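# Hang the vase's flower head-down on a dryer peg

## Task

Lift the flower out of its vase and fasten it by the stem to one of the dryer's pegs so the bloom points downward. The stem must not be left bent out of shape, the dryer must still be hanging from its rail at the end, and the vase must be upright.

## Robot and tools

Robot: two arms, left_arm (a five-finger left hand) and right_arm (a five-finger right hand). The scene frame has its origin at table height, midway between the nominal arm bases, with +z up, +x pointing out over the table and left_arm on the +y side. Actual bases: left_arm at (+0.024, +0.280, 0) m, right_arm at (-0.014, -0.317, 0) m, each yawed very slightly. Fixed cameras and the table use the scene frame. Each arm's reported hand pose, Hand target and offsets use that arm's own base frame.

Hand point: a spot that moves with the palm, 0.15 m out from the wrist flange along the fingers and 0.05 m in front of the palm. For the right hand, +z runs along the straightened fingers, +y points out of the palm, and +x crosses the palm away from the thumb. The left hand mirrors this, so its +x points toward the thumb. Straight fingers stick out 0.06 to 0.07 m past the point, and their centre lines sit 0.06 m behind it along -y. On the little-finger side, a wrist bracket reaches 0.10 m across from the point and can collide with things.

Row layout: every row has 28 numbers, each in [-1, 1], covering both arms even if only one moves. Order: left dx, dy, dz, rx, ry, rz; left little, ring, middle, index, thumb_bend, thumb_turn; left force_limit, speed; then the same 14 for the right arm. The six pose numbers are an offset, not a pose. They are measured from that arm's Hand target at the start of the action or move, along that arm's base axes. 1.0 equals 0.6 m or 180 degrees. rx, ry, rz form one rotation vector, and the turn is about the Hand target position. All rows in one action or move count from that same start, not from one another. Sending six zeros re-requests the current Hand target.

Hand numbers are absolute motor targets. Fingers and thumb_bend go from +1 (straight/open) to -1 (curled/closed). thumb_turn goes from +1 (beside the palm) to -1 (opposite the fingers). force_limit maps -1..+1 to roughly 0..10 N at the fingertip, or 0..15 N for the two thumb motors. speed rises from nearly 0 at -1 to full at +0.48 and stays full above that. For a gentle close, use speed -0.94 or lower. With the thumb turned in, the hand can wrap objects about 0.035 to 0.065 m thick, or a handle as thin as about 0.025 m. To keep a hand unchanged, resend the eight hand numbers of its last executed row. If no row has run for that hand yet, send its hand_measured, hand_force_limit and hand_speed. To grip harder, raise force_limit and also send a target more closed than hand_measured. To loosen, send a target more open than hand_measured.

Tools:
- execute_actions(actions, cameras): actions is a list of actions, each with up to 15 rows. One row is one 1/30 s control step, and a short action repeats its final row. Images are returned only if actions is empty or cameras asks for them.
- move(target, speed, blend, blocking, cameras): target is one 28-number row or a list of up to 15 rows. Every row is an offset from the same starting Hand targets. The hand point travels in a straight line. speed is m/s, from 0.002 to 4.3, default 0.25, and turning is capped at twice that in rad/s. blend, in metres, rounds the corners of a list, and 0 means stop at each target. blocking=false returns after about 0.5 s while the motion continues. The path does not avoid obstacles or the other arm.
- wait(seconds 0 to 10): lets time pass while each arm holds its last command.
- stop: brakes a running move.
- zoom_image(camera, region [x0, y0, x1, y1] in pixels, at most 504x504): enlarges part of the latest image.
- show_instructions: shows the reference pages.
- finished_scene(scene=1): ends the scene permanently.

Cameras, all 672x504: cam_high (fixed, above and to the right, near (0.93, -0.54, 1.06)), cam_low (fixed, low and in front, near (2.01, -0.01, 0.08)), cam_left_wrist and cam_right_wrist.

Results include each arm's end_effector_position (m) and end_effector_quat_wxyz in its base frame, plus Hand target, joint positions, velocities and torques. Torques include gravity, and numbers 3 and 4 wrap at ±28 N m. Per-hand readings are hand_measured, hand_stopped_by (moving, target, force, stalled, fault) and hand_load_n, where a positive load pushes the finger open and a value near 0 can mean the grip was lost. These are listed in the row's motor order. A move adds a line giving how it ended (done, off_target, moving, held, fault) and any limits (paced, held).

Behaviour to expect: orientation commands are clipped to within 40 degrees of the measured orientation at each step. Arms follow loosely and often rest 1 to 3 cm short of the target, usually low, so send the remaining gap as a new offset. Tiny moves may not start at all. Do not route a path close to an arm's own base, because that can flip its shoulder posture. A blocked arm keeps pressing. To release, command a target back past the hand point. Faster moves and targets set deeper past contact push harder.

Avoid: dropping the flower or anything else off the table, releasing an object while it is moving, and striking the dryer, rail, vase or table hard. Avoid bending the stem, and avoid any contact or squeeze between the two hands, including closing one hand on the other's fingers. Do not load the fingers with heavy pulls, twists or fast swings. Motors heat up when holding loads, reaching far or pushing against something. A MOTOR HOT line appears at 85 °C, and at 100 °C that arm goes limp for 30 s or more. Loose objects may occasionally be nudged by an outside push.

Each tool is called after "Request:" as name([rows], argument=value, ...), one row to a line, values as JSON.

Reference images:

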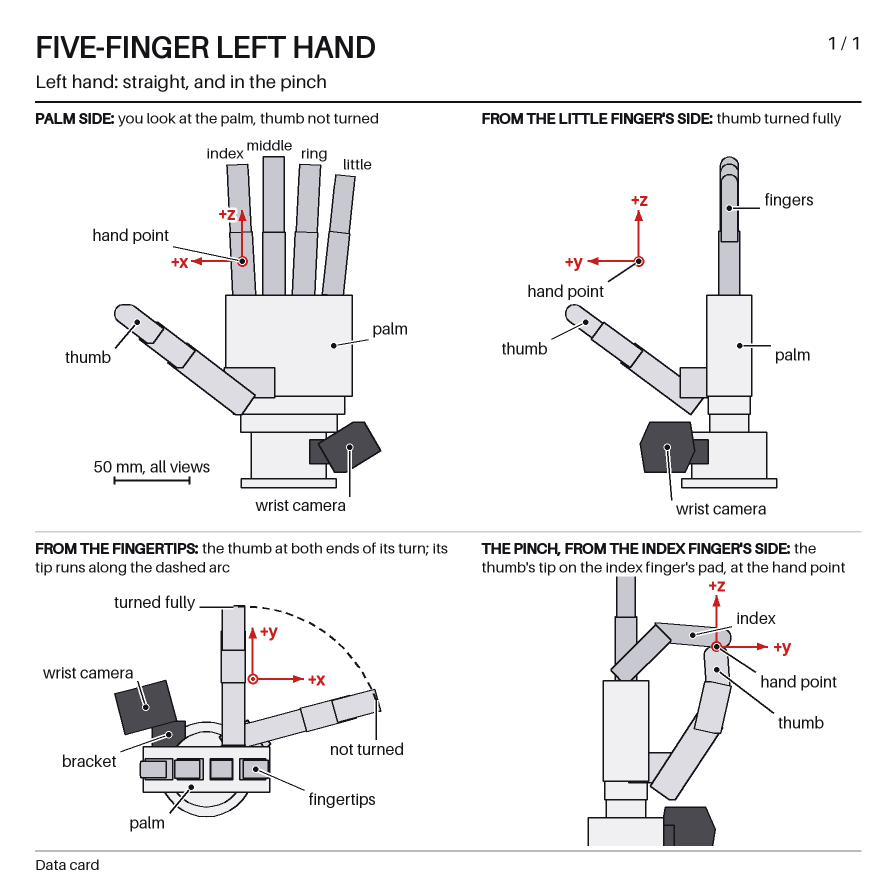

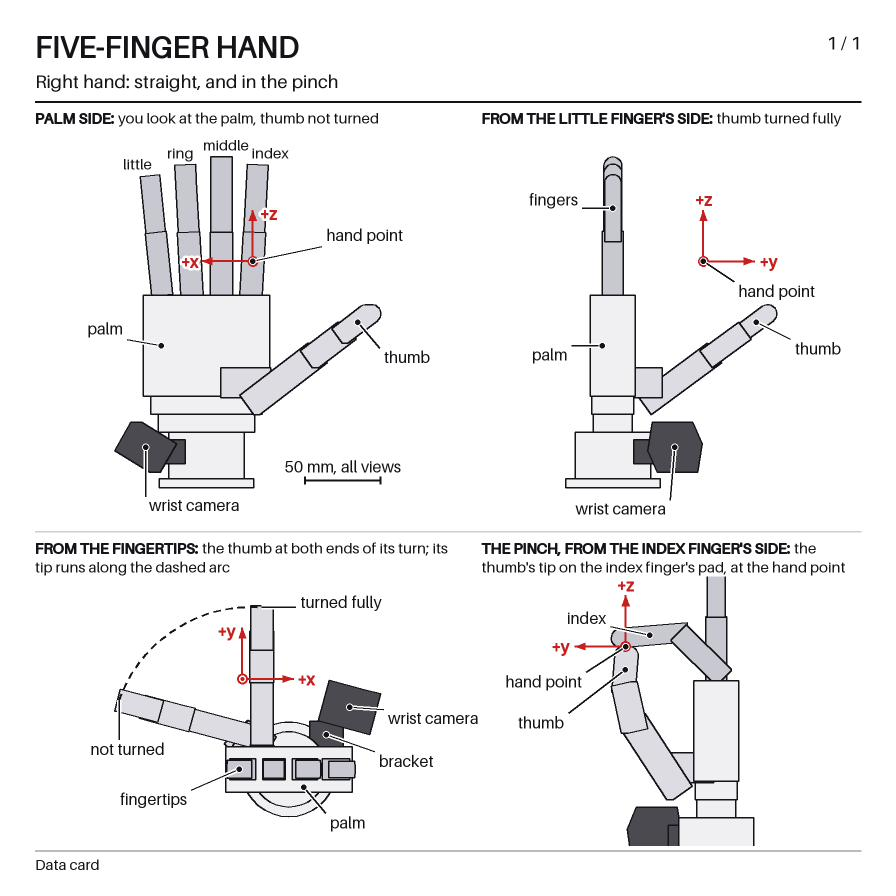

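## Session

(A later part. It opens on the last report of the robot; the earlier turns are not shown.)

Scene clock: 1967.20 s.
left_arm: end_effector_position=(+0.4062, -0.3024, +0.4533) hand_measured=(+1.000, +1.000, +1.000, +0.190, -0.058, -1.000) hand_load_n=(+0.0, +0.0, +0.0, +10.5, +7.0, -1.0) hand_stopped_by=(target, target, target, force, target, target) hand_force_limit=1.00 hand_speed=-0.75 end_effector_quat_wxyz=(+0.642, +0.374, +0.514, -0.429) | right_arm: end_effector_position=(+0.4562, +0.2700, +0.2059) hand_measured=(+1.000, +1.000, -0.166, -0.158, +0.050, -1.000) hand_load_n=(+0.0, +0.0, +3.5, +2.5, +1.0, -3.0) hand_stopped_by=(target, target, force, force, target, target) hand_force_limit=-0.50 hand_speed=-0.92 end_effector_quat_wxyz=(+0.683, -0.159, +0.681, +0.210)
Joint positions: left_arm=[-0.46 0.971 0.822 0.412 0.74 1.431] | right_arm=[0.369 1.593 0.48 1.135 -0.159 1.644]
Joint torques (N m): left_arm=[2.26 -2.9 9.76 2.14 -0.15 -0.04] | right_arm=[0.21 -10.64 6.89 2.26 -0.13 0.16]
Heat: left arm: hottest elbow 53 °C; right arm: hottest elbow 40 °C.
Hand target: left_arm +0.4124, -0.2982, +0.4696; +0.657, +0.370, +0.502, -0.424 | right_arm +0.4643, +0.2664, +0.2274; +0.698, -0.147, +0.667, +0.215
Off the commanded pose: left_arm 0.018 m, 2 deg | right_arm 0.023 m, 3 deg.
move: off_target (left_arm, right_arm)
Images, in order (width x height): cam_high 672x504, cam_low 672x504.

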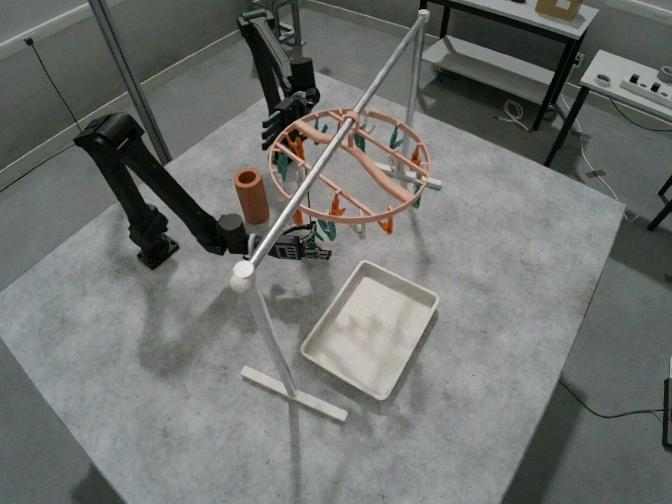

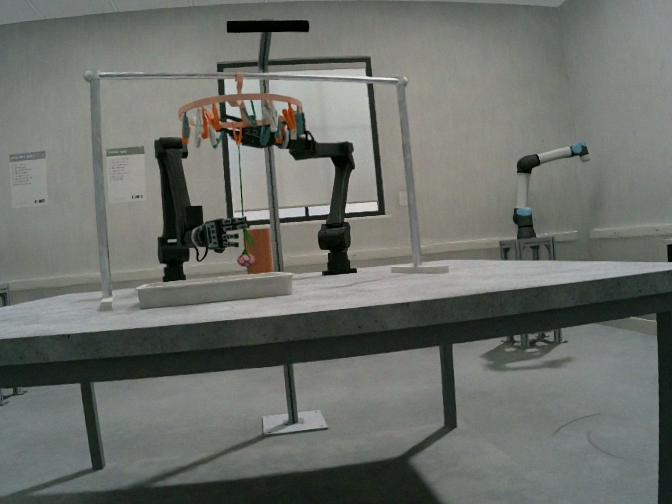

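Request:
move([
  [0.0,0.0,0.0,0.0,0.0,0, 1,1,1,0.1,-0.06,-1,1.0,-0.75, -0.014,-0.001,-0.014,0,0,0, 1,1,-0.4,-0.42,0.05,-1,-0.5,-0.92],
], speed=0.03, cameras=["cam_low", "cam_high"])

Request:
zoom_image(camera="cam_low", region=[220, 120, 255, 170])

Request:
zoom_image(camera="cam_high", region=[290, 140, 330, 210])

Scene clock: 1976.50 s.
left_arm: end_effector_position=(+0.4062, -0.3024, +0.4533) hand_measured=(+1.000, +1.000, +1.000, +0.190, -0.058, -1.000) hand_load_n=(+0.0, +0.0, +0.0, +10.5, +7.0, -1.0) hand_stopped_by=(target, target, target, force, target, target) hand_force_limit=1.00 hand_speed=-0.75 end_effector_quat_wxyz=(+0.642, +0.374, +0.514, -0.429) | right_arm: end_effector_position=(+0.4559, +0.2696, +0.2094) hand_measured=(+1.000, +1.000, -0.166, -0.158, +0.050, -1.000) hand_load_n=(+0.0, +0.0, +3.5, +2.0, +1.5, -3.0) hand_stopped_by=(target, target, force, force, target, target) hand_force_limit=-0.50 hand_speed=-0.92 end_effector_quat_wxyz=(+0.688, -0.158, +0.676, +0.211)
Joint positions: left_arm=[-0.46 0.971 0.822 0.412 0.74 1.431] | right_arm=[0.369 1.593 0.48 1.149 -0.157 1.644]
Joint torques (N m): left_arm=[2.08 -2.84 9.81 2.15 -0.16 -0.05] | right_arm=[0.73 -9.58 4.78 3.4 -0.01 0.14]
Heat: left arm: hottest elbow 53 °C; right arm: hottest elbow 40 °C.
Hand target: left_arm +0.4124, -0.2982, +0.4696; +0.657, +0.370, +0.502, -0.424 | right_arm +0.4559, +0.2658, +0.2190; +0.698, -0.147, +0.667, +0.215
Off the commanded pose: left_arm 0.018 m, 2 deg | right_arm 0.010 m, 2 deg.
move: off_target (left_arm)
Images, in order (width x height): cam_high 672x504, cam_low 672x504.

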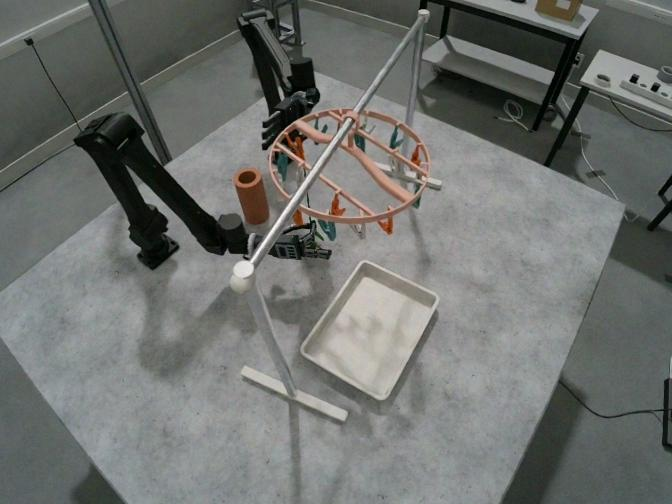

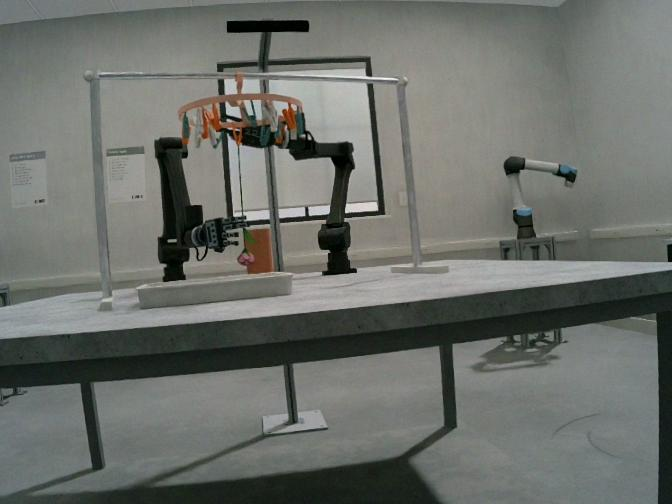

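Scaled by 10.080.

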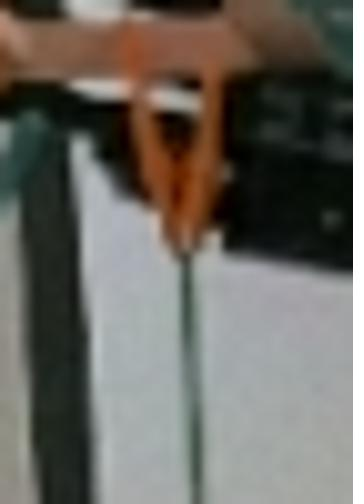

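Scaled by 7.200.

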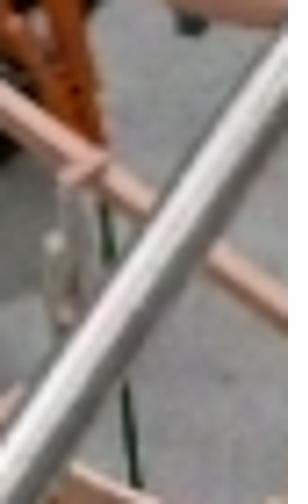

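Request:
move([
  [0.0,0.0,0.0,0.0,0.0,0, 1,1,1,0.1,-0.06,-1,1.0,-0.75, 0.0,0.0,0.018,0,0,0, 1,1,-0.4,-0.42,0.05,-1,-0.5,-0.92],
], speed=0.03, cameras=["cam_low", "cam_high"])

Request:
zoom_image(camera="cam_low", region=[220, 120, 255, 170])

Request:
zoom_image(camera="cam_high", region=[290, 140, 330, 210])

Scene clock: 1990.03 s.
left_arm: end_effector_position=(+0.4062, -0.3022, +0.4557) hand_measured=(+1.000, +1.000, +1.000, +0.190, -0.058, -1.000) hand_load_n=(+0.0, +0.0, +0.0, +10.5, +7.0, -1.0) hand_stopped_by=(target, target, target, force, target, target) hand_force_limit=1.00 hand_speed=-0.75 end_effector_quat_wxyz=(+0.646, +0.376, +0.510, -0.426) | right_arm: end_effector_position=(+0.4554, +0.2685, +0.2171) hand_measured=(+1.000, +1.000, -0.166, -0.158, +0.050, -1.000) hand_load_n=(+0.0, +0.0, +3.5, +2.5, +1.0, -3.0) hand_stopped_by=(target, target, force, force, target, target) hand_force_limit=-0.50 hand_speed=-0.92 end_effector_quat_wxyz=(+0.692, -0.156, +0.673, +0.210)
Joint positions: left_arm=[-0.46 0.971 0.822 0.42 0.74 1.439] | right_arm=[0.369 1.573 0.48 1.14 -0.153 1.644]
Joint torques (N m): left_arm=[2.26 -3.08 9.78 1.91 -0.15 -0.05] | right_arm=[0.91 -10.93 5.37 1.88 -0.02 0.15]
Heat: left arm: hottest elbow 53 °C; right arm: hottest elbow 39 °C.
Hand target: left_arm +0.4124, -0.2982, +0.4696; +0.657, +0.370, +0.502, -0.424 | right_arm +0.4559, +0.2658, +0.2298; +0.698, -0.147, +0.667, +0.215
Off the commanded pose: left_arm 0.016 m, 2 deg | right_arm 0.013 m, 2 deg.
move: off_target (left_arm, right_arm)
Images, in order (width x height): cam_high 672x504, cam_low 672x504.

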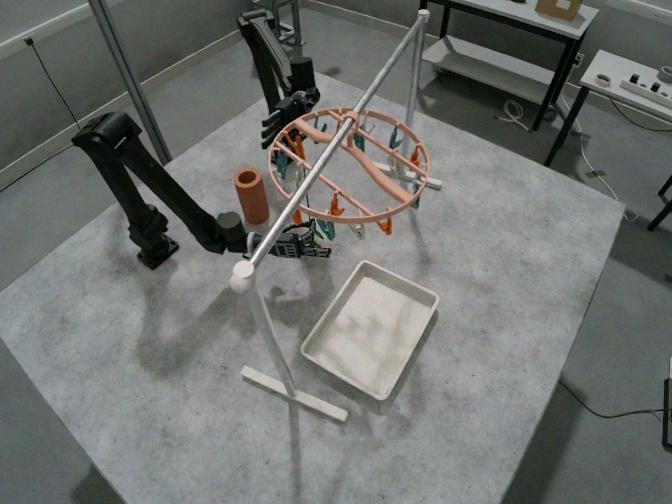

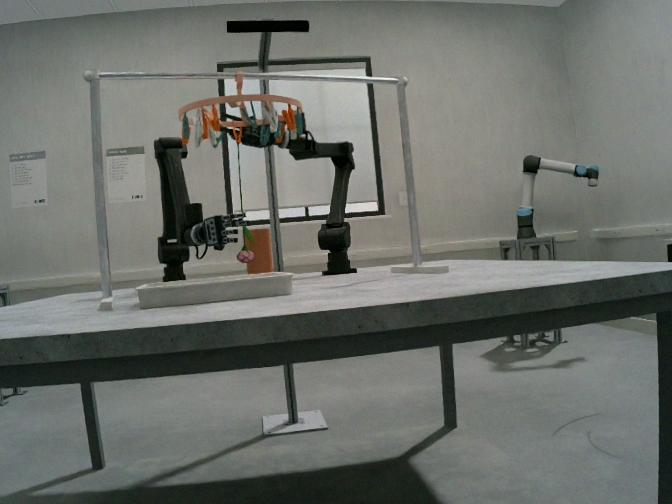

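Scaled by 10.080.

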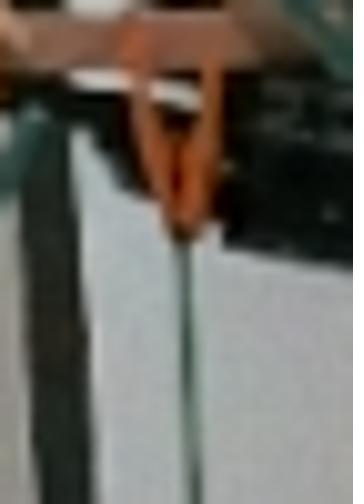

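Scaled by 7.200.

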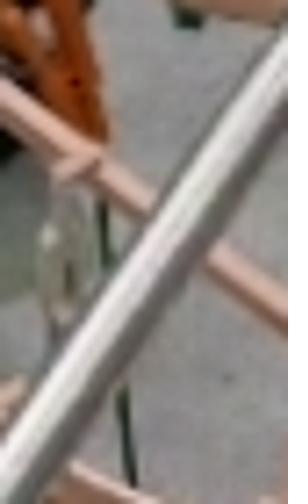

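Request:
wait(seconds=0.1, cameras=["cam_right_wrist", "cam_left_wrist"])

Request:
zoom_image(camera="cam_low", region=[228, 128, 248, 158])

Scene clock: 1997.17 s.
left_arm: end_effector_position=(+0.4062, -0.3022, +0.4557) hand_measured=(+1.000, +1.000, +1.000, +0.190, -0.058, -1.000) hand_load_n=(+0.0, +0.0, +0.0, +10.5, +7.0, -1.0) hand_stopped_by=(target, target, target, force, target, target) hand_force_limit=1.00 hand_speed=-0.75 end_effector_quat_wxyz=(+0.646, +0.376, +0.510, -0.426) | right_arm: end_effector_position=(+0.4554, +0.2685, +0.2171) hand_measured=(+1.000, +1.000, -0.166, -0.158, +0.050, -1.000) hand_load_n=(+0.0, +0.0, +3.5, +2.5, +1.0, -3.0) hand_stopped_by=(target, target, force, force, target, target) hand_force_limit=-0.50 hand_speed=-0.92 end_effector_quat_wxyz=(+0.692, -0.156, +0.673, +0.210)
Joint positions: left_arm=[-0.46 0.971 0.822 0.42 0.74 1.439] | right_arm=[0.369 1.573 0.48 1.14 -0.153 1.644]
Joint torques (N m): left_arm=[2.2 -2.84 9.85 1.89 -0.16 -0.05] | right_arm=[0.67 -10.7 5.39 1.91 0 0.16]
Heat: left arm: hottest elbow 53 °C; right arm: hottest elbow 39 °C.
Hand target: left_arm +0.4124, -0.2982, +0.4696; +0.657, +0.370, +0.502, -0.424 | right_arm +0.4559, +0.2658, +0.2298; +0.698, -0.147, +0.667, +0.215
Off the commanded pose: left_arm 0.016 m, 2 deg | right_arm 0.013 m, 2 deg.
wait: 0.10 s; at rest from the start
camera_calibration:
cam_left_wrist: T_world_to_cam=[[-0.885724, -0.345058, -0.310529, 0.392933], [0.15036, 0.419624, -0.895158, 0.470564], [0.439187, -0.839554, -0.319788, -0.171154], [0, 0, 0, 1]] pos_world=[0.352444, -0.205568, 0.488513]
cam_right_wrist: T_world_to_cam=[[-0.498243, 0.840231, -0.213928, 0.0464226], [-0.541033, -0.108488, 0.833975, 0.099111], [0.677523, 0.531264, 0.508646, -0.445513], [0, 0, 0, 1]] pos_world=[0.378598, 0.208432, 0.153884]
Images, in order (width x height): cam_left_wrist 672x504, cam_right_wrist 672x504.

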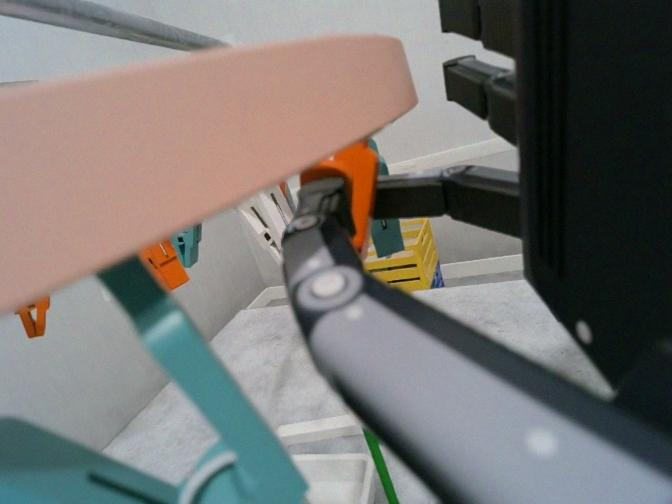

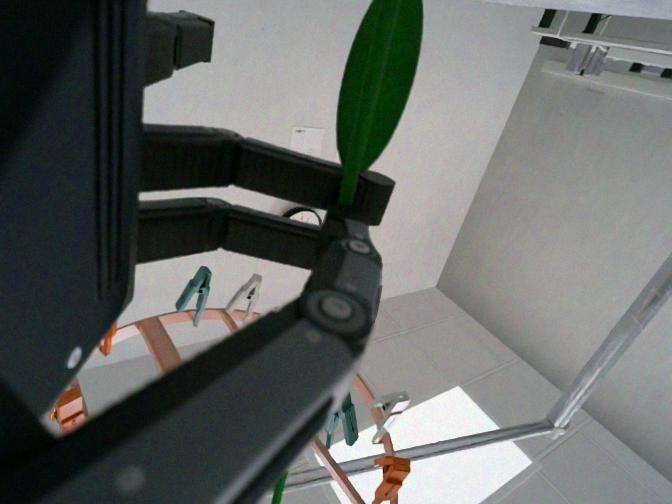

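This scene's latest camera images include none from cam_low. They are from: cam_left_wrist, cam_right_wrist. cam_low's image comes with the result of a call that names it in "cameras".

Request:
zoom_image(camera="cam_left_wrist", region=[260, 120, 460, 320])

Request:
zoom_image(camera="cam_left_wrist", region=[300, 380, 460, 504])

Request:
zoom_image(camera="cam_right_wrist", region=[240, 380, 440, 504])

Scaled by 2.520.

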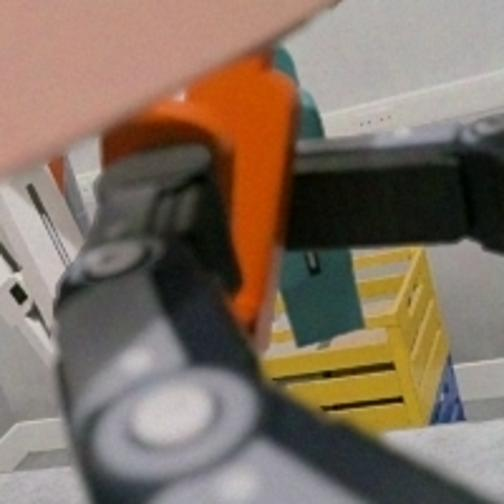

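Scaled by 3.150.

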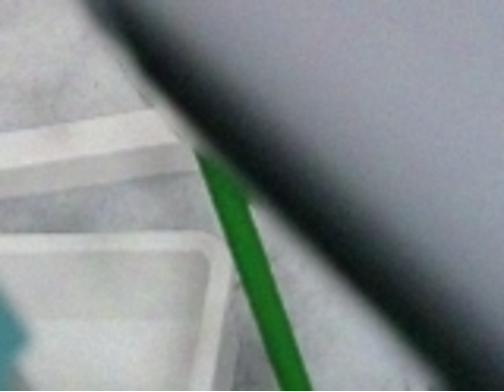

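Scaled by 2.520.

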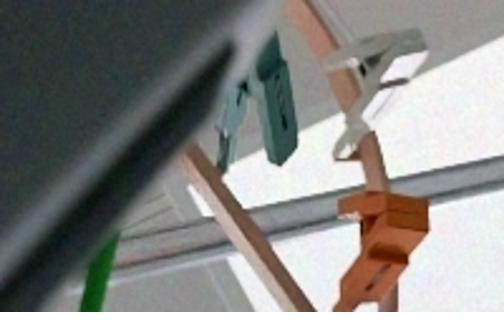

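Request:
wait(seconds=0.1, cameras=["cam_low", "cam_high"])

Request:
zoom_image(camera="cam_low", region=[228, 125, 250, 155])

Request:
zoom_image(camera="cam_low", region=[215, 120, 265, 280])

Scene clock: 2035.50 s.
left_arm: end_effector_position=(+0.4062, -0.3022, +0.4557) hand_measured=(+1.000, +1.000, +1.000, +0.190, -0.058, -1.000) hand_load_n=(+0.0, +0.0, +0.0, +10.5, +7.0, -1.0) hand_stopped_by=(target, target, target, force, target, target) hand_force_limit=1.00 hand_speed=-0.75 end_effector_quat_wxyz=(+0.646, +0.376, +0.510, -0.426) | right_arm: end_effector_position=(+0.4554, +0.2685, +0.2171) hand_measured=(+1.000, +1.000, -0.166, -0.158, +0.050, -1.000) hand_load_n=(+0.0, +0.0, +3.5, +2.5, +1.0, -2.5) hand_stopped_by=(target, target, force, force, target, target) hand_force_limit=-0.50 hand_speed=-0.92 end_effector_quat_wxyz=(+0.692, -0.156, +0.673, +0.210)
Joint positions: left_arm=[-0.46 0.971 0.822 0.42 0.74 1.439] | right_arm=[0.369 1.573 0.48 1.14 -0.153 1.644]
Joint torques (N m): left_arm=[2.26 -3.02 9.84 1.91 -0.15 -0.05] | right_arm=[0.91 -11.05 5.38 1.94 -0.02 0.15]
Heat: left arm: hottest elbow 53 °C; right arm: hottest elbow 38 °C.
Hand target: left_arm +0.4124, -0.2982, +0.4696; +0.657, +0.370, +0.502, -0.424 | right_arm +0.4559, +0.2658, +0.2298; +0.698, -0.147, +0.667, +0.215
Off the commanded pose: left_arm 0.016 m, 2 deg | right_arm 0.013 m, 2 deg.
wait: 0.10 s; at rest from the start
Images, in order (width x height): cam_high 672x504, cam_low 672x504.

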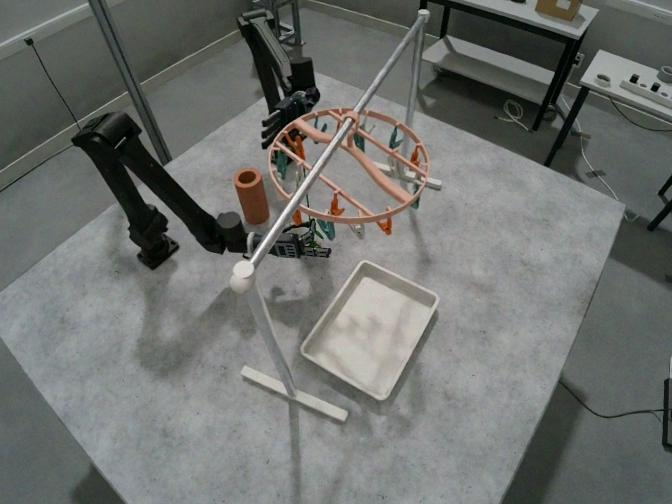

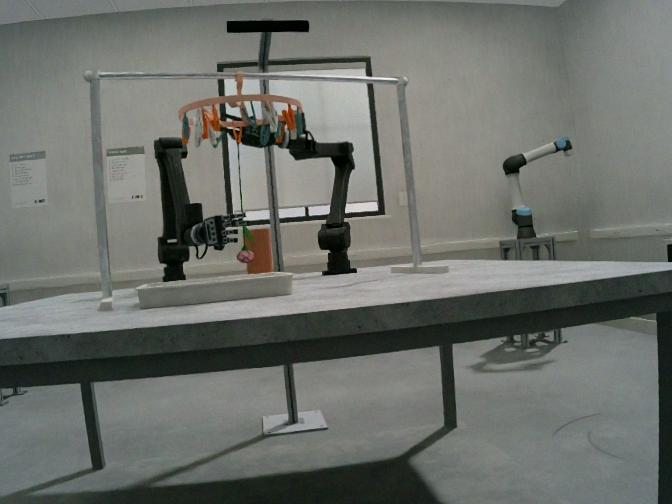

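Scaled by 16.800.

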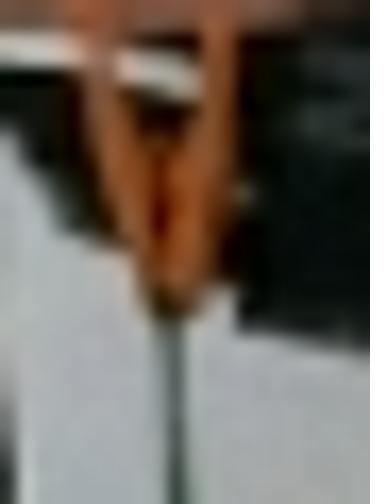

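Scaled by 3.150.

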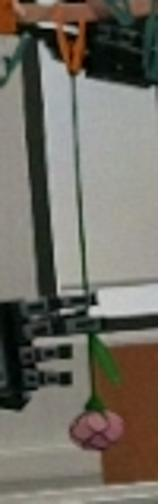

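Request:
move([
  [0.0,0.0,0.0,0.0,0.0,0, 1,1,1,0.42,-0.06,-1,0.0,-0.95, 0.0,0.0,0.0,0,0,0, 1,1,-0.4,-0.42,0.05,-1,-0.5,-0.92],
], speed=0.03, cameras=["cam_low", "cam_left_wrist", "cam_right_wrist"])

Request:
zoom_image(camera="cam_low", region=[228, 125, 250, 155])

Request:
zoom_image(camera="cam_low", region=[215, 120, 265, 280])

Scene clock: 2055.90 s.
left_arm: end_effector_position=(+0.4064, -0.3026, +0.4545) hand_measured=(+1.000, +1.000, +1.000, +0.420, -0.060, -1.000) hand_load_n=(+0.0, +0.0, +0.0, +0.0, +0.0, +0.0) hand_stopped_by=(target, target, target, target, target, target) hand_force_limit=0.00 hand_speed=-0.95 end_effector_quat_wxyz=(+0.644, +0.374, +0.512, -0.428) | right_arm: end_effector_position=(+0.4553, +0.2681, +0.2194) hand_measured=(+1.000, +1.000, -0.166, -0.158, +0.050, -1.000) hand_load_n=(+0.0, +0.0, +3.5, +2.5, +1.0, -3.0) hand_stopped_by=(target, target, force, force, target, target) hand_force_limit=-0.50 hand_speed=-0.92 end_effector_quat_wxyz=(+0.694, -0.155, +0.671, +0.209)
Joint positions: left_arm=[-0.46 0.973 0.822 0.42 0.74 1.431] | right_arm=[0.369 1.568 0.48 1.14 -0.151 1.644]
Joint torques (N m): left_arm=[2.08 -2.9 9.8 1.89 -0.15 -0.04] | right_arm=[0.85 -10.58 5.46 1.85 0 0.15]
Heat: left arm: hottest elbow 53 °C; right arm: hottest elbow 38 °C.
Hand target: left_arm +0.4124, -0.2982, +0.4696; +0.657, +0.370, +0.502, -0.424 | right_arm +0.4559, +0.2658, +0.2298; +0.698, -0.147, +0.667, +0.215
Off the commanded pose: left_arm 0.017 m, 2 deg | right_arm 0.011 m, 1 deg.
move: off_target (left_arm, right_arm)
camera_calibration:
cam_left_wrist: T_world_to_cam=[[-0.888819, -0.344293, -0.302428, 0.390428], [0.143488, 0.417674, -0.897196, 0.472709], [0.435215, -0.840839, -0.321834, -0.169895], [0, 0, 0, 1]] pos_world=[0.353133, -0.205871, 0.487511]
cam_right_wrist: T_world_to_cam=[[-0.496067, 0.841344, -0.214611, 0.045963], [-0.544768, -0.109112, 0.831458, 0.0994554], [0.676126, 0.529372, 0.512464, -0.4461], [0, 0, 0, 1]] pos_world=[0.3786, 0.208334, 0.155781]
Images, in order (width x height): cam_low 672x504, cam_left_wrist 672x504, cam_right_wrist 672x504.

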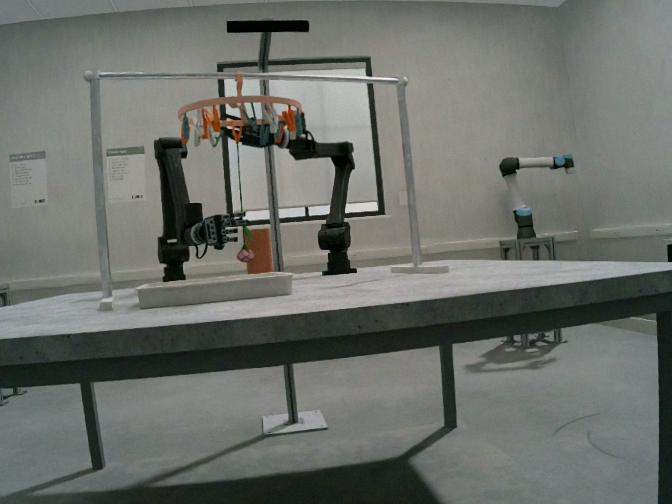

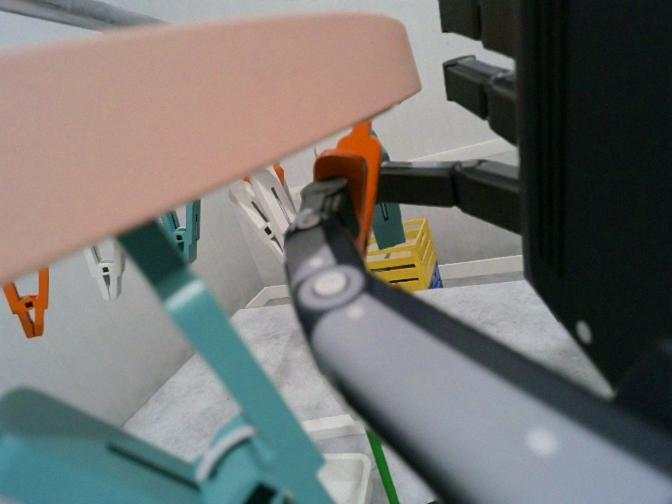

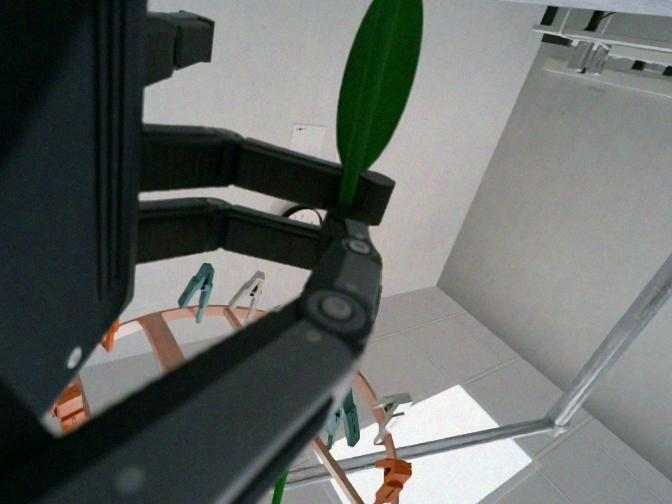

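Scaled by 16.800.

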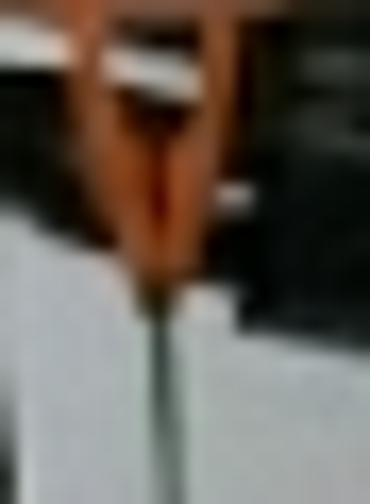

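Scaled by 3.150.

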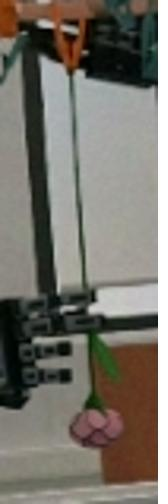

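Request:
move([
  [0.0,0.0,0.0,0.0,0.0,0, 1,1,1,0.42,0.45,-1,0.0,-0.8, 0.0,0.0,0.0,0,0,0, 1,1,-0.4,-0.42,0.05,-1,-0.5,-0.92],
], speed=0.03, cameras=["cam_low", "cam_left_wrist"])

Request:
zoom_image(camera="cam_low", region=[222, 110, 252, 155])

Scene clock: 2070.30 s.
left_arm: end_effector_position=(+0.4064, -0.3026, +0.4545) hand_measured=(+1.000, +1.000, +1.000, +0.420, +0.450, -1.000) hand_load_n=(+0.0, +0.0, +0.0, +0.0, +0.0, +0.0) hand_stopped_by=(target, target, target, target, target, target) hand_force_limit=0.00 hand_speed=-0.80 end_effector_quat_wxyz=(+0.644, +0.374, +0.512, -0.428) | right_arm: end_effector_position=(+0.4553, +0.2681, +0.2194) hand_measured=(+1.000, +1.000, -0.166, -0.158, +0.050, -1.000) hand_load_n=(+0.0, +0.0, +3.5, +2.5, +1.0, -3.0) hand_stopped_by=(target, target, force, force, target, target) hand_force_limit=-0.50 hand_speed=-0.92 end_effector_quat_wxyz=(+0.694, -0.155, +0.671, +0.209)
Joint positions: left_arm=[-0.46 0.973 0.822 0.42 0.74 1.431] | right_arm=[0.369 1.568 0.48 1.14 -0.151 1.644]
Joint torques (N m): left_arm=[2.08 -2.9 9.78 1.92 -0.15 -0.04] | right_arm=[1.03 -10.46 5.38 1.85 -0.02 0.15]
Heat: left arm: hottest elbow 53 °C; right arm: hottest elbow 38 °C.
Hand target: left_arm +0.4124, -0.2982, +0.4696; +0.657, +0.370, +0.502, -0.424 | right_arm +0.4559, +0.2658, +0.2298; +0.698, -0.147, +0.667, +0.215
Off the commanded pose: left_arm 0.017 m, 2 deg | right_arm 0.011 m, 1 deg.
move: off_target (left_arm, right_arm)
camera_calibration:
cam_left_wrist: T_world_to_cam=[[-0.888819, -0.344293, -0.302428, 0.390428], [0.143488, 0.417674, -0.897196, 0.472709], [0.435215, -0.840839, -0.321834, -0.169895], [0, 0, 0, 1]] pos_world=[0.353133, -0.205871, 0.487511]
Images, in order (width x height): cam_low 672x504, cam_left_wrist 672x504.

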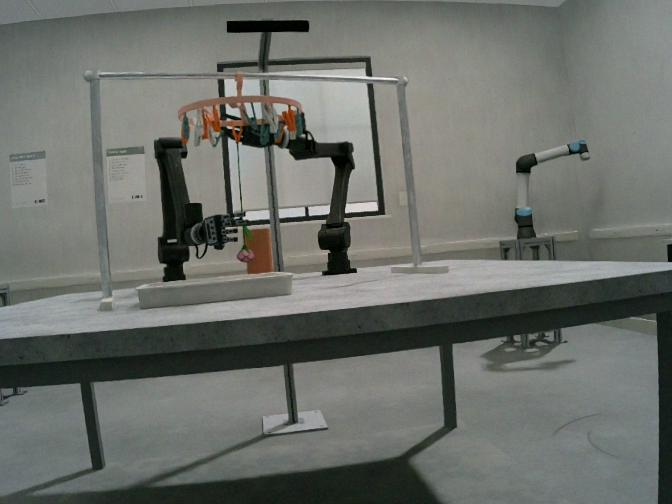

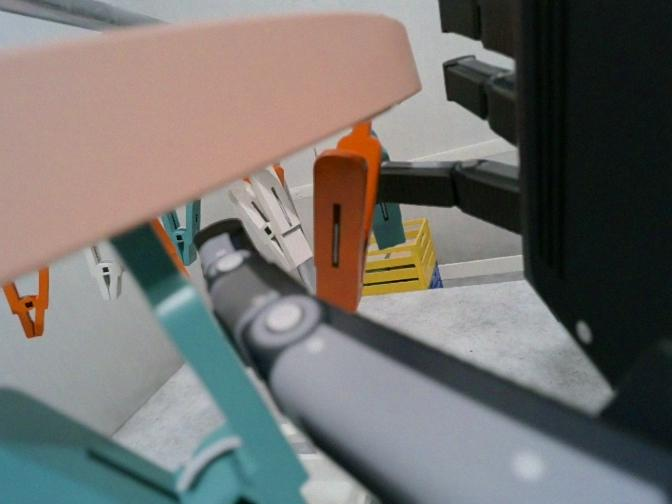

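Scaled by 11.200.

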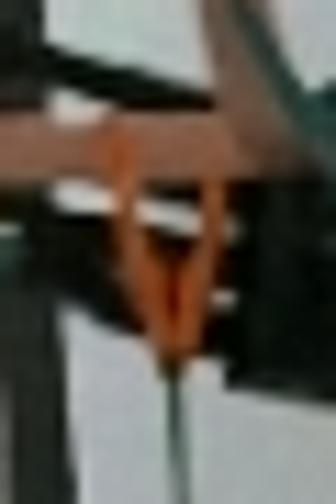

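Request:
move([
  [0.0,0.0,0.0,0.0,0.0,0, 1,1,1,1,0.7,-1,0.0,-0.7, 0.0,0.0,0.0,0,0,0, 1,1,-0.4,-0.42,0.05,-1,-0.5,-0.92],
  [-0.11,0.03,-0.02,0.0,0.0,0, 1,1,1,1,0.7,-1,0.0,-0.7, 0.0,0.0,0.0,0,0,0, 1,1,-0.4,-0.42,0.05,-1,-0.5,-0.92],
], speed=0.06, cameras=["cam_low", "cam_left_wrist", "cam_right_wrist"])

Request:
zoom_image(camera="cam_low", region=[215, 100, 265, 280])

Request:
zoom_image(camera="cam_low", region=[222, 110, 252, 155])

Scene clock: 2083.30 s.
left_arm: end_effector_position=(+0.3517, -0.2783, +0.4532) hand_measured=(+1.000, +1.000, +1.000, +1.000, +0.700, -1.000) hand_load_n=(+0.0, +0.0, +0.0, +0.0, +0.0, +0.0) hand_stopped_by=(target, target, target, target, target, target) hand_force_limit=0.00 hand_speed=-0.70 end_effector_quat_wxyz=(+0.653, +0.366, +0.508, -0.426) | right_arm: end_effector_position=(+0.4553, +0.2681, +0.2194) hand_measured=(+1.000, +1.000, -0.166, -0.158, +0.050, -1.000) hand_load_n=(-0.5, +0.0, +3.5, +2.5, +1.5, -3.0) hand_stopped_by=(target, target, force, force, target, target) hand_force_limit=-0.50 hand_speed=-0.92 end_effector_quat_wxyz=(+0.694, -0.155, +0.671, +0.209)
Joint positions: left_arm=[-0.483 0.781 0.709 0.359 0.699 1.431] | right_arm=[0.369 1.568 0.48 1.14 -0.151 1.644]
Joint torques (N m): left_arm=[1.08 -2.02 8.46 0.92 -0.31 0.17] | right_arm=[0.79 -10.52 5.38 1.88 0 0.14]
Heat: left arm: hottest elbow 53 °C; right arm: hottest elbow 38 °C.
Hand target: left_arm +0.3464, -0.2802, +0.4576; +0.657, +0.370, +0.502, -0.424 | right_arm +0.4559, +0.2658, +0.2298; +0.698, -0.147, +0.667, +0.215
Off the commanded pose: left_arm 0.007 m, 1 deg | right_arm 0.011 m, 1 deg.
move: off_target (right_arm)
camera_calibration:
cam_left_wrist: T_world_to_cam=[[-0.879874, -0.364551, -0.304834, 0.342059], [0.145413, 0.40416, -0.903056, 0.467491], [0.452412, -0.838902, -0.3026, -0.140245], [0, 0, 0, 1]] pos_world=[0.296439, -0.181895, 0.484003]
cam_right_wrist: T_world_to_cam=[[-0.496067, 0.841344, -0.214611, 0.045963], [-0.544768, -0.109112, 0.831458, 0.0994554], [0.676126, 0.529372, 0.512464, -0.4461], [0, 0, 0, 1]] pos_world=[0.3786, 0.208334, 0.155781]
Images, in order (width x height): cam_low 672x504, cam_left_wrist 672x504, cam_right_wrist 672x504.

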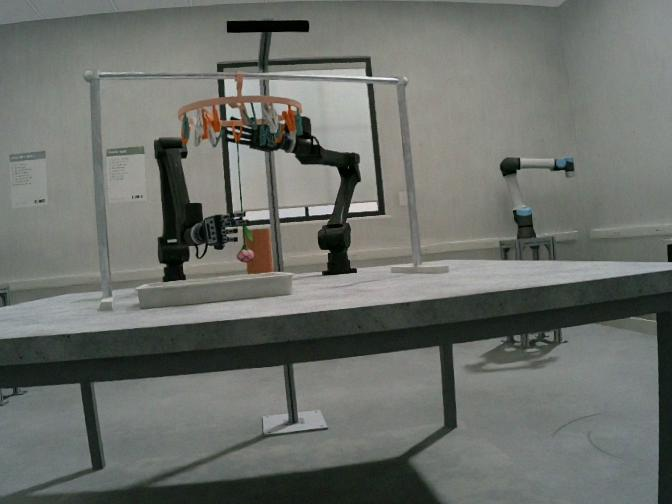

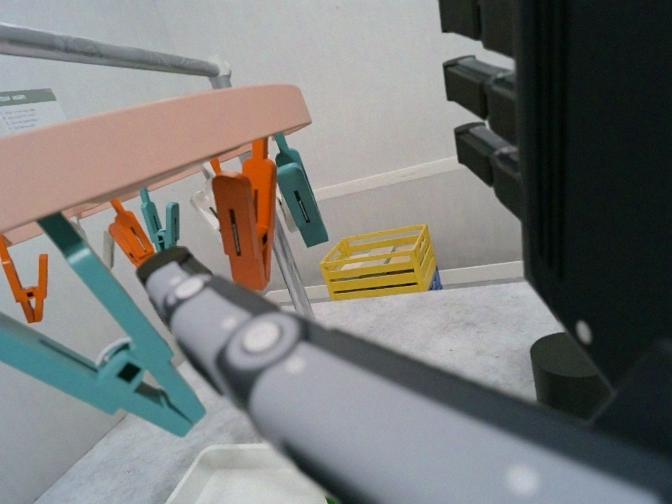

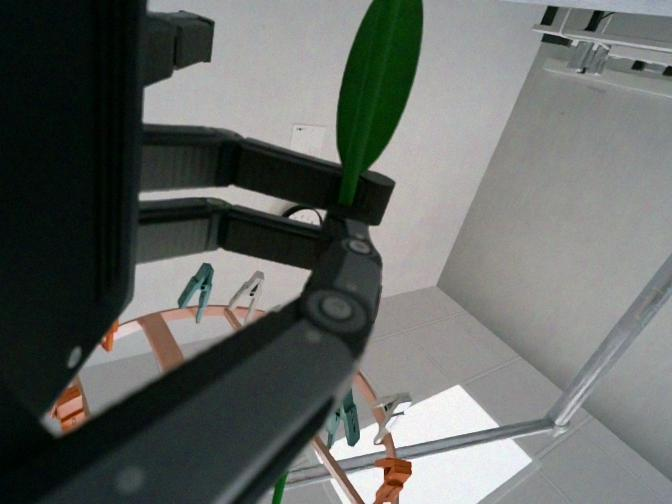

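Scaled by 2.800.

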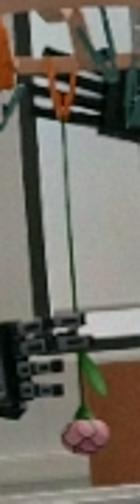

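Scaled by 11.200.

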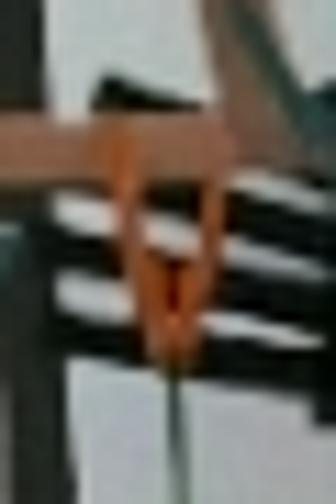

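Request:
move([
  [0.0,0.0,0.0,0.0,0.0,0, 1,1,1,1,1,1,0.0,-0.3, 0.0,0.0,0.0,0,0,0, 1,1,-0.4,-0.42,0.05,-1,-0.5,-0.92],
], speed=0.06, cameras=["cam_left_wrist"])

Request:
zoom_image(camera="cam_left_wrist", region=[180, 120, 360, 340])

Scene clock: 2094.93 s.
left_arm: end_effector_position=(+0.3517, -0.2782, +0.4533) hand_measured=(+1.000, +1.000, +1.000, +1.000, +1.000, +1.000) hand_load_n=(+0.0, +0.0, +0.0, +0.0, +0.0, -0.5) hand_stopped_by=(target, target, target, target, target, target) hand_force_limit=0.00 hand_speed=-0.30 end_effector_quat_wxyz=(+0.654, +0.367, +0.508, -0.425) | right_arm: end_effector_position=(+0.4553, +0.2681, +0.2194) hand_measured=(+1.000, +1.000, -0.166, -0.158, +0.050, -1.000) hand_load_n=(+0.0, +0.0, +3.5, +2.5, +1.0, -3.0) hand_stopped_by=(target, target, force, force, target, target) hand_force_limit=-0.50 hand_speed=-0.92 end_effector_quat_wxyz=(+0.694, -0.155, +0.671, +0.209)
Joint positions: left_arm=[-0.483 0.781 0.709 0.359 0.699 1.433] | right_arm=[0.369 1.568 0.48 1.14 -0.151 1.644]
Joint torques (N m): left_arm=[1.14 -1.96 8.42 0.99 -0.33 0.13] | right_arm=[1.03 -10.64 5.34 1.81 0 0.15]
Heat: left arm: hottest elbow 52 °C; right arm: hottest elbow 38 °C.
Hand target: left_arm +0.3464, -0.2802, +0.4576; +0.657, +0.370, +0.502, -0.424 | right_arm +0.4559, +0.2658, +0.2298; +0.698, -0.147, +0.667, +0.215
Off the commanded pose: left_arm 0.007 m, 1 deg | right_arm 0.011 m, 1 deg.
move: off_target (right_arm)
camera_calibration:
cam_left_wrist: T_world_to_cam=[[-0.879325, -0.364692, -0.306246, 0.342469], [0.146531, 0.404677, -0.902643, 0.467068], [0.453118, -0.838592, -0.302404, -0.140447], [0, 0, 0, 1]] pos_world=[0.296341, -0.181894, 0.484004]
Images, in order (width x height): cam_left_wrist 672x504.

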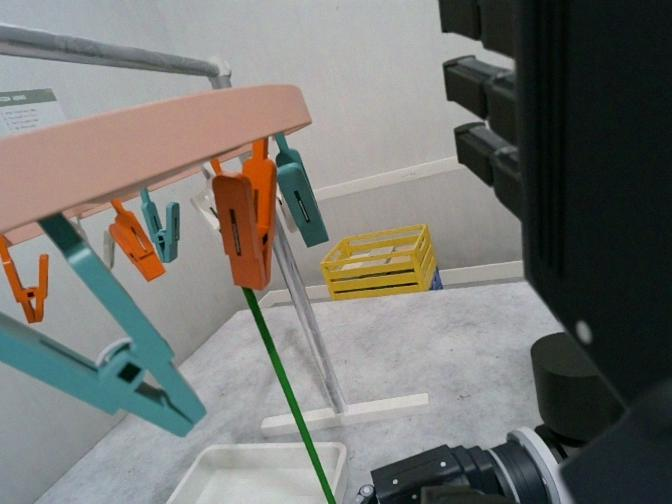

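Scaled by 2.291.

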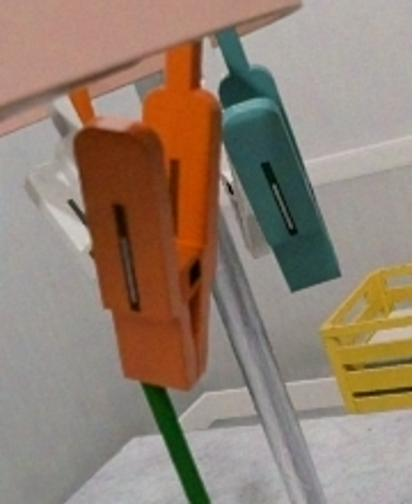

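Request:
move([
  [0.0,0.0,0.0,0.0,0.0,0, 1,1,1,1,1,1,0.0,-0.3, 0.0,0.0,-0.014,0,0,0, 1,1,-0.4,-0.42,0.05,-1,-0.5,-0.92],
], speed=0.02, cameras=["cam_left_wrist"])

Request:
zoom_image(camera="cam_left_wrist", region=[180, 120, 360, 340])

Scene clock: 2111.70 s.
left_arm: end_effector_position=(+0.3517, -0.2782, +0.4533) hand_measured=(+1.000, +1.000, +1.000, +1.000, +1.000, +1.000) hand_load_n=(+0.0, +0.0, -0.5, +0.0, +0.0, +0.0) hand_stopped_by=(target, target, target, target, target, target) hand_force_limit=0.00 hand_speed=-0.30 end_effector_quat_wxyz=(+0.654, +0.367, +0.508, -0.425) | right_arm: end_effector_position=(+0.4554, +0.2682, +0.2186) hand_measured=(+1.000, +1.000, -0.166, -0.158, +0.050, -1.000) hand_load_n=(+0.0, +0.0, +3.5, +2.5, +1.5, -2.5) hand_stopped_by=(target, target, force, force, target, target) hand_force_limit=-0.50 hand_speed=-0.92 end_effector_quat_wxyz=(+0.694, -0.155, +0.672, +0.209)
Joint positions: left_arm=[-0.483 0.781 0.709 0.359 0.699 1.433] | right_arm=[0.369 1.57 0.48 1.14 -0.151 1.644]
Joint torques (N m): left_arm=[1.14 -2.08 8.42 0.95 -0.33 0.14] | right_arm=[0.91 -8.59 5.09 3.32 -0.02 0.16]
Heat: left arm: hottest elbow 52 °C; right arm: hottest elbow 37 °C.
Hand target: left_arm +0.3464, -0.2802, +0.4576; +0.657, +0.370, +0.502, -0.424 | right_arm +0.4559, +0.2658, +0.2214; +0.698, -0.147, +0.667, +0.215
Off the commanded pose: left_arm 0.007 m, 1 deg | right_arm 0.004 m, 1 deg.
move: done
camera_calibration:
cam_left_wrist: T_world_to_cam=[[-0.879325, -0.364692, -0.306246, 0.342469], [0.146531, 0.404677, -0.902643, 0.467068], [0.453118, -0.838592, -0.302404, -0.140447], [0, 0, 0, 1]] pos_world=[0.296341, -0.181894, 0.484004]
Images, in order (width x height): cam_left_wrist 672x504.

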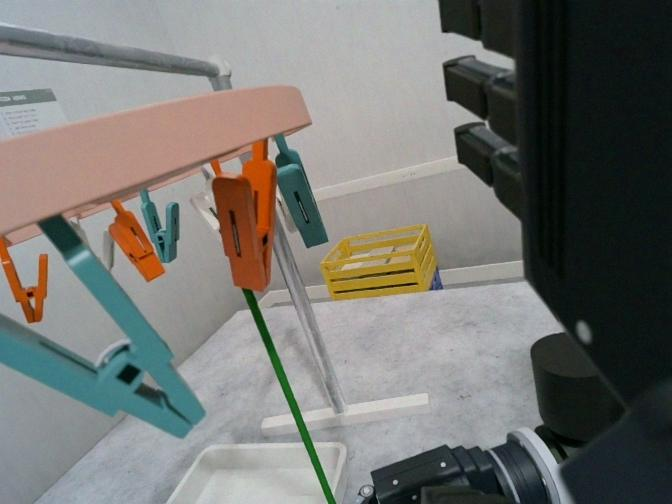

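Scaled by 2.291.

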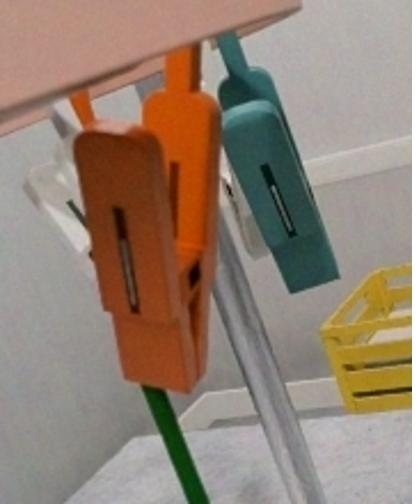

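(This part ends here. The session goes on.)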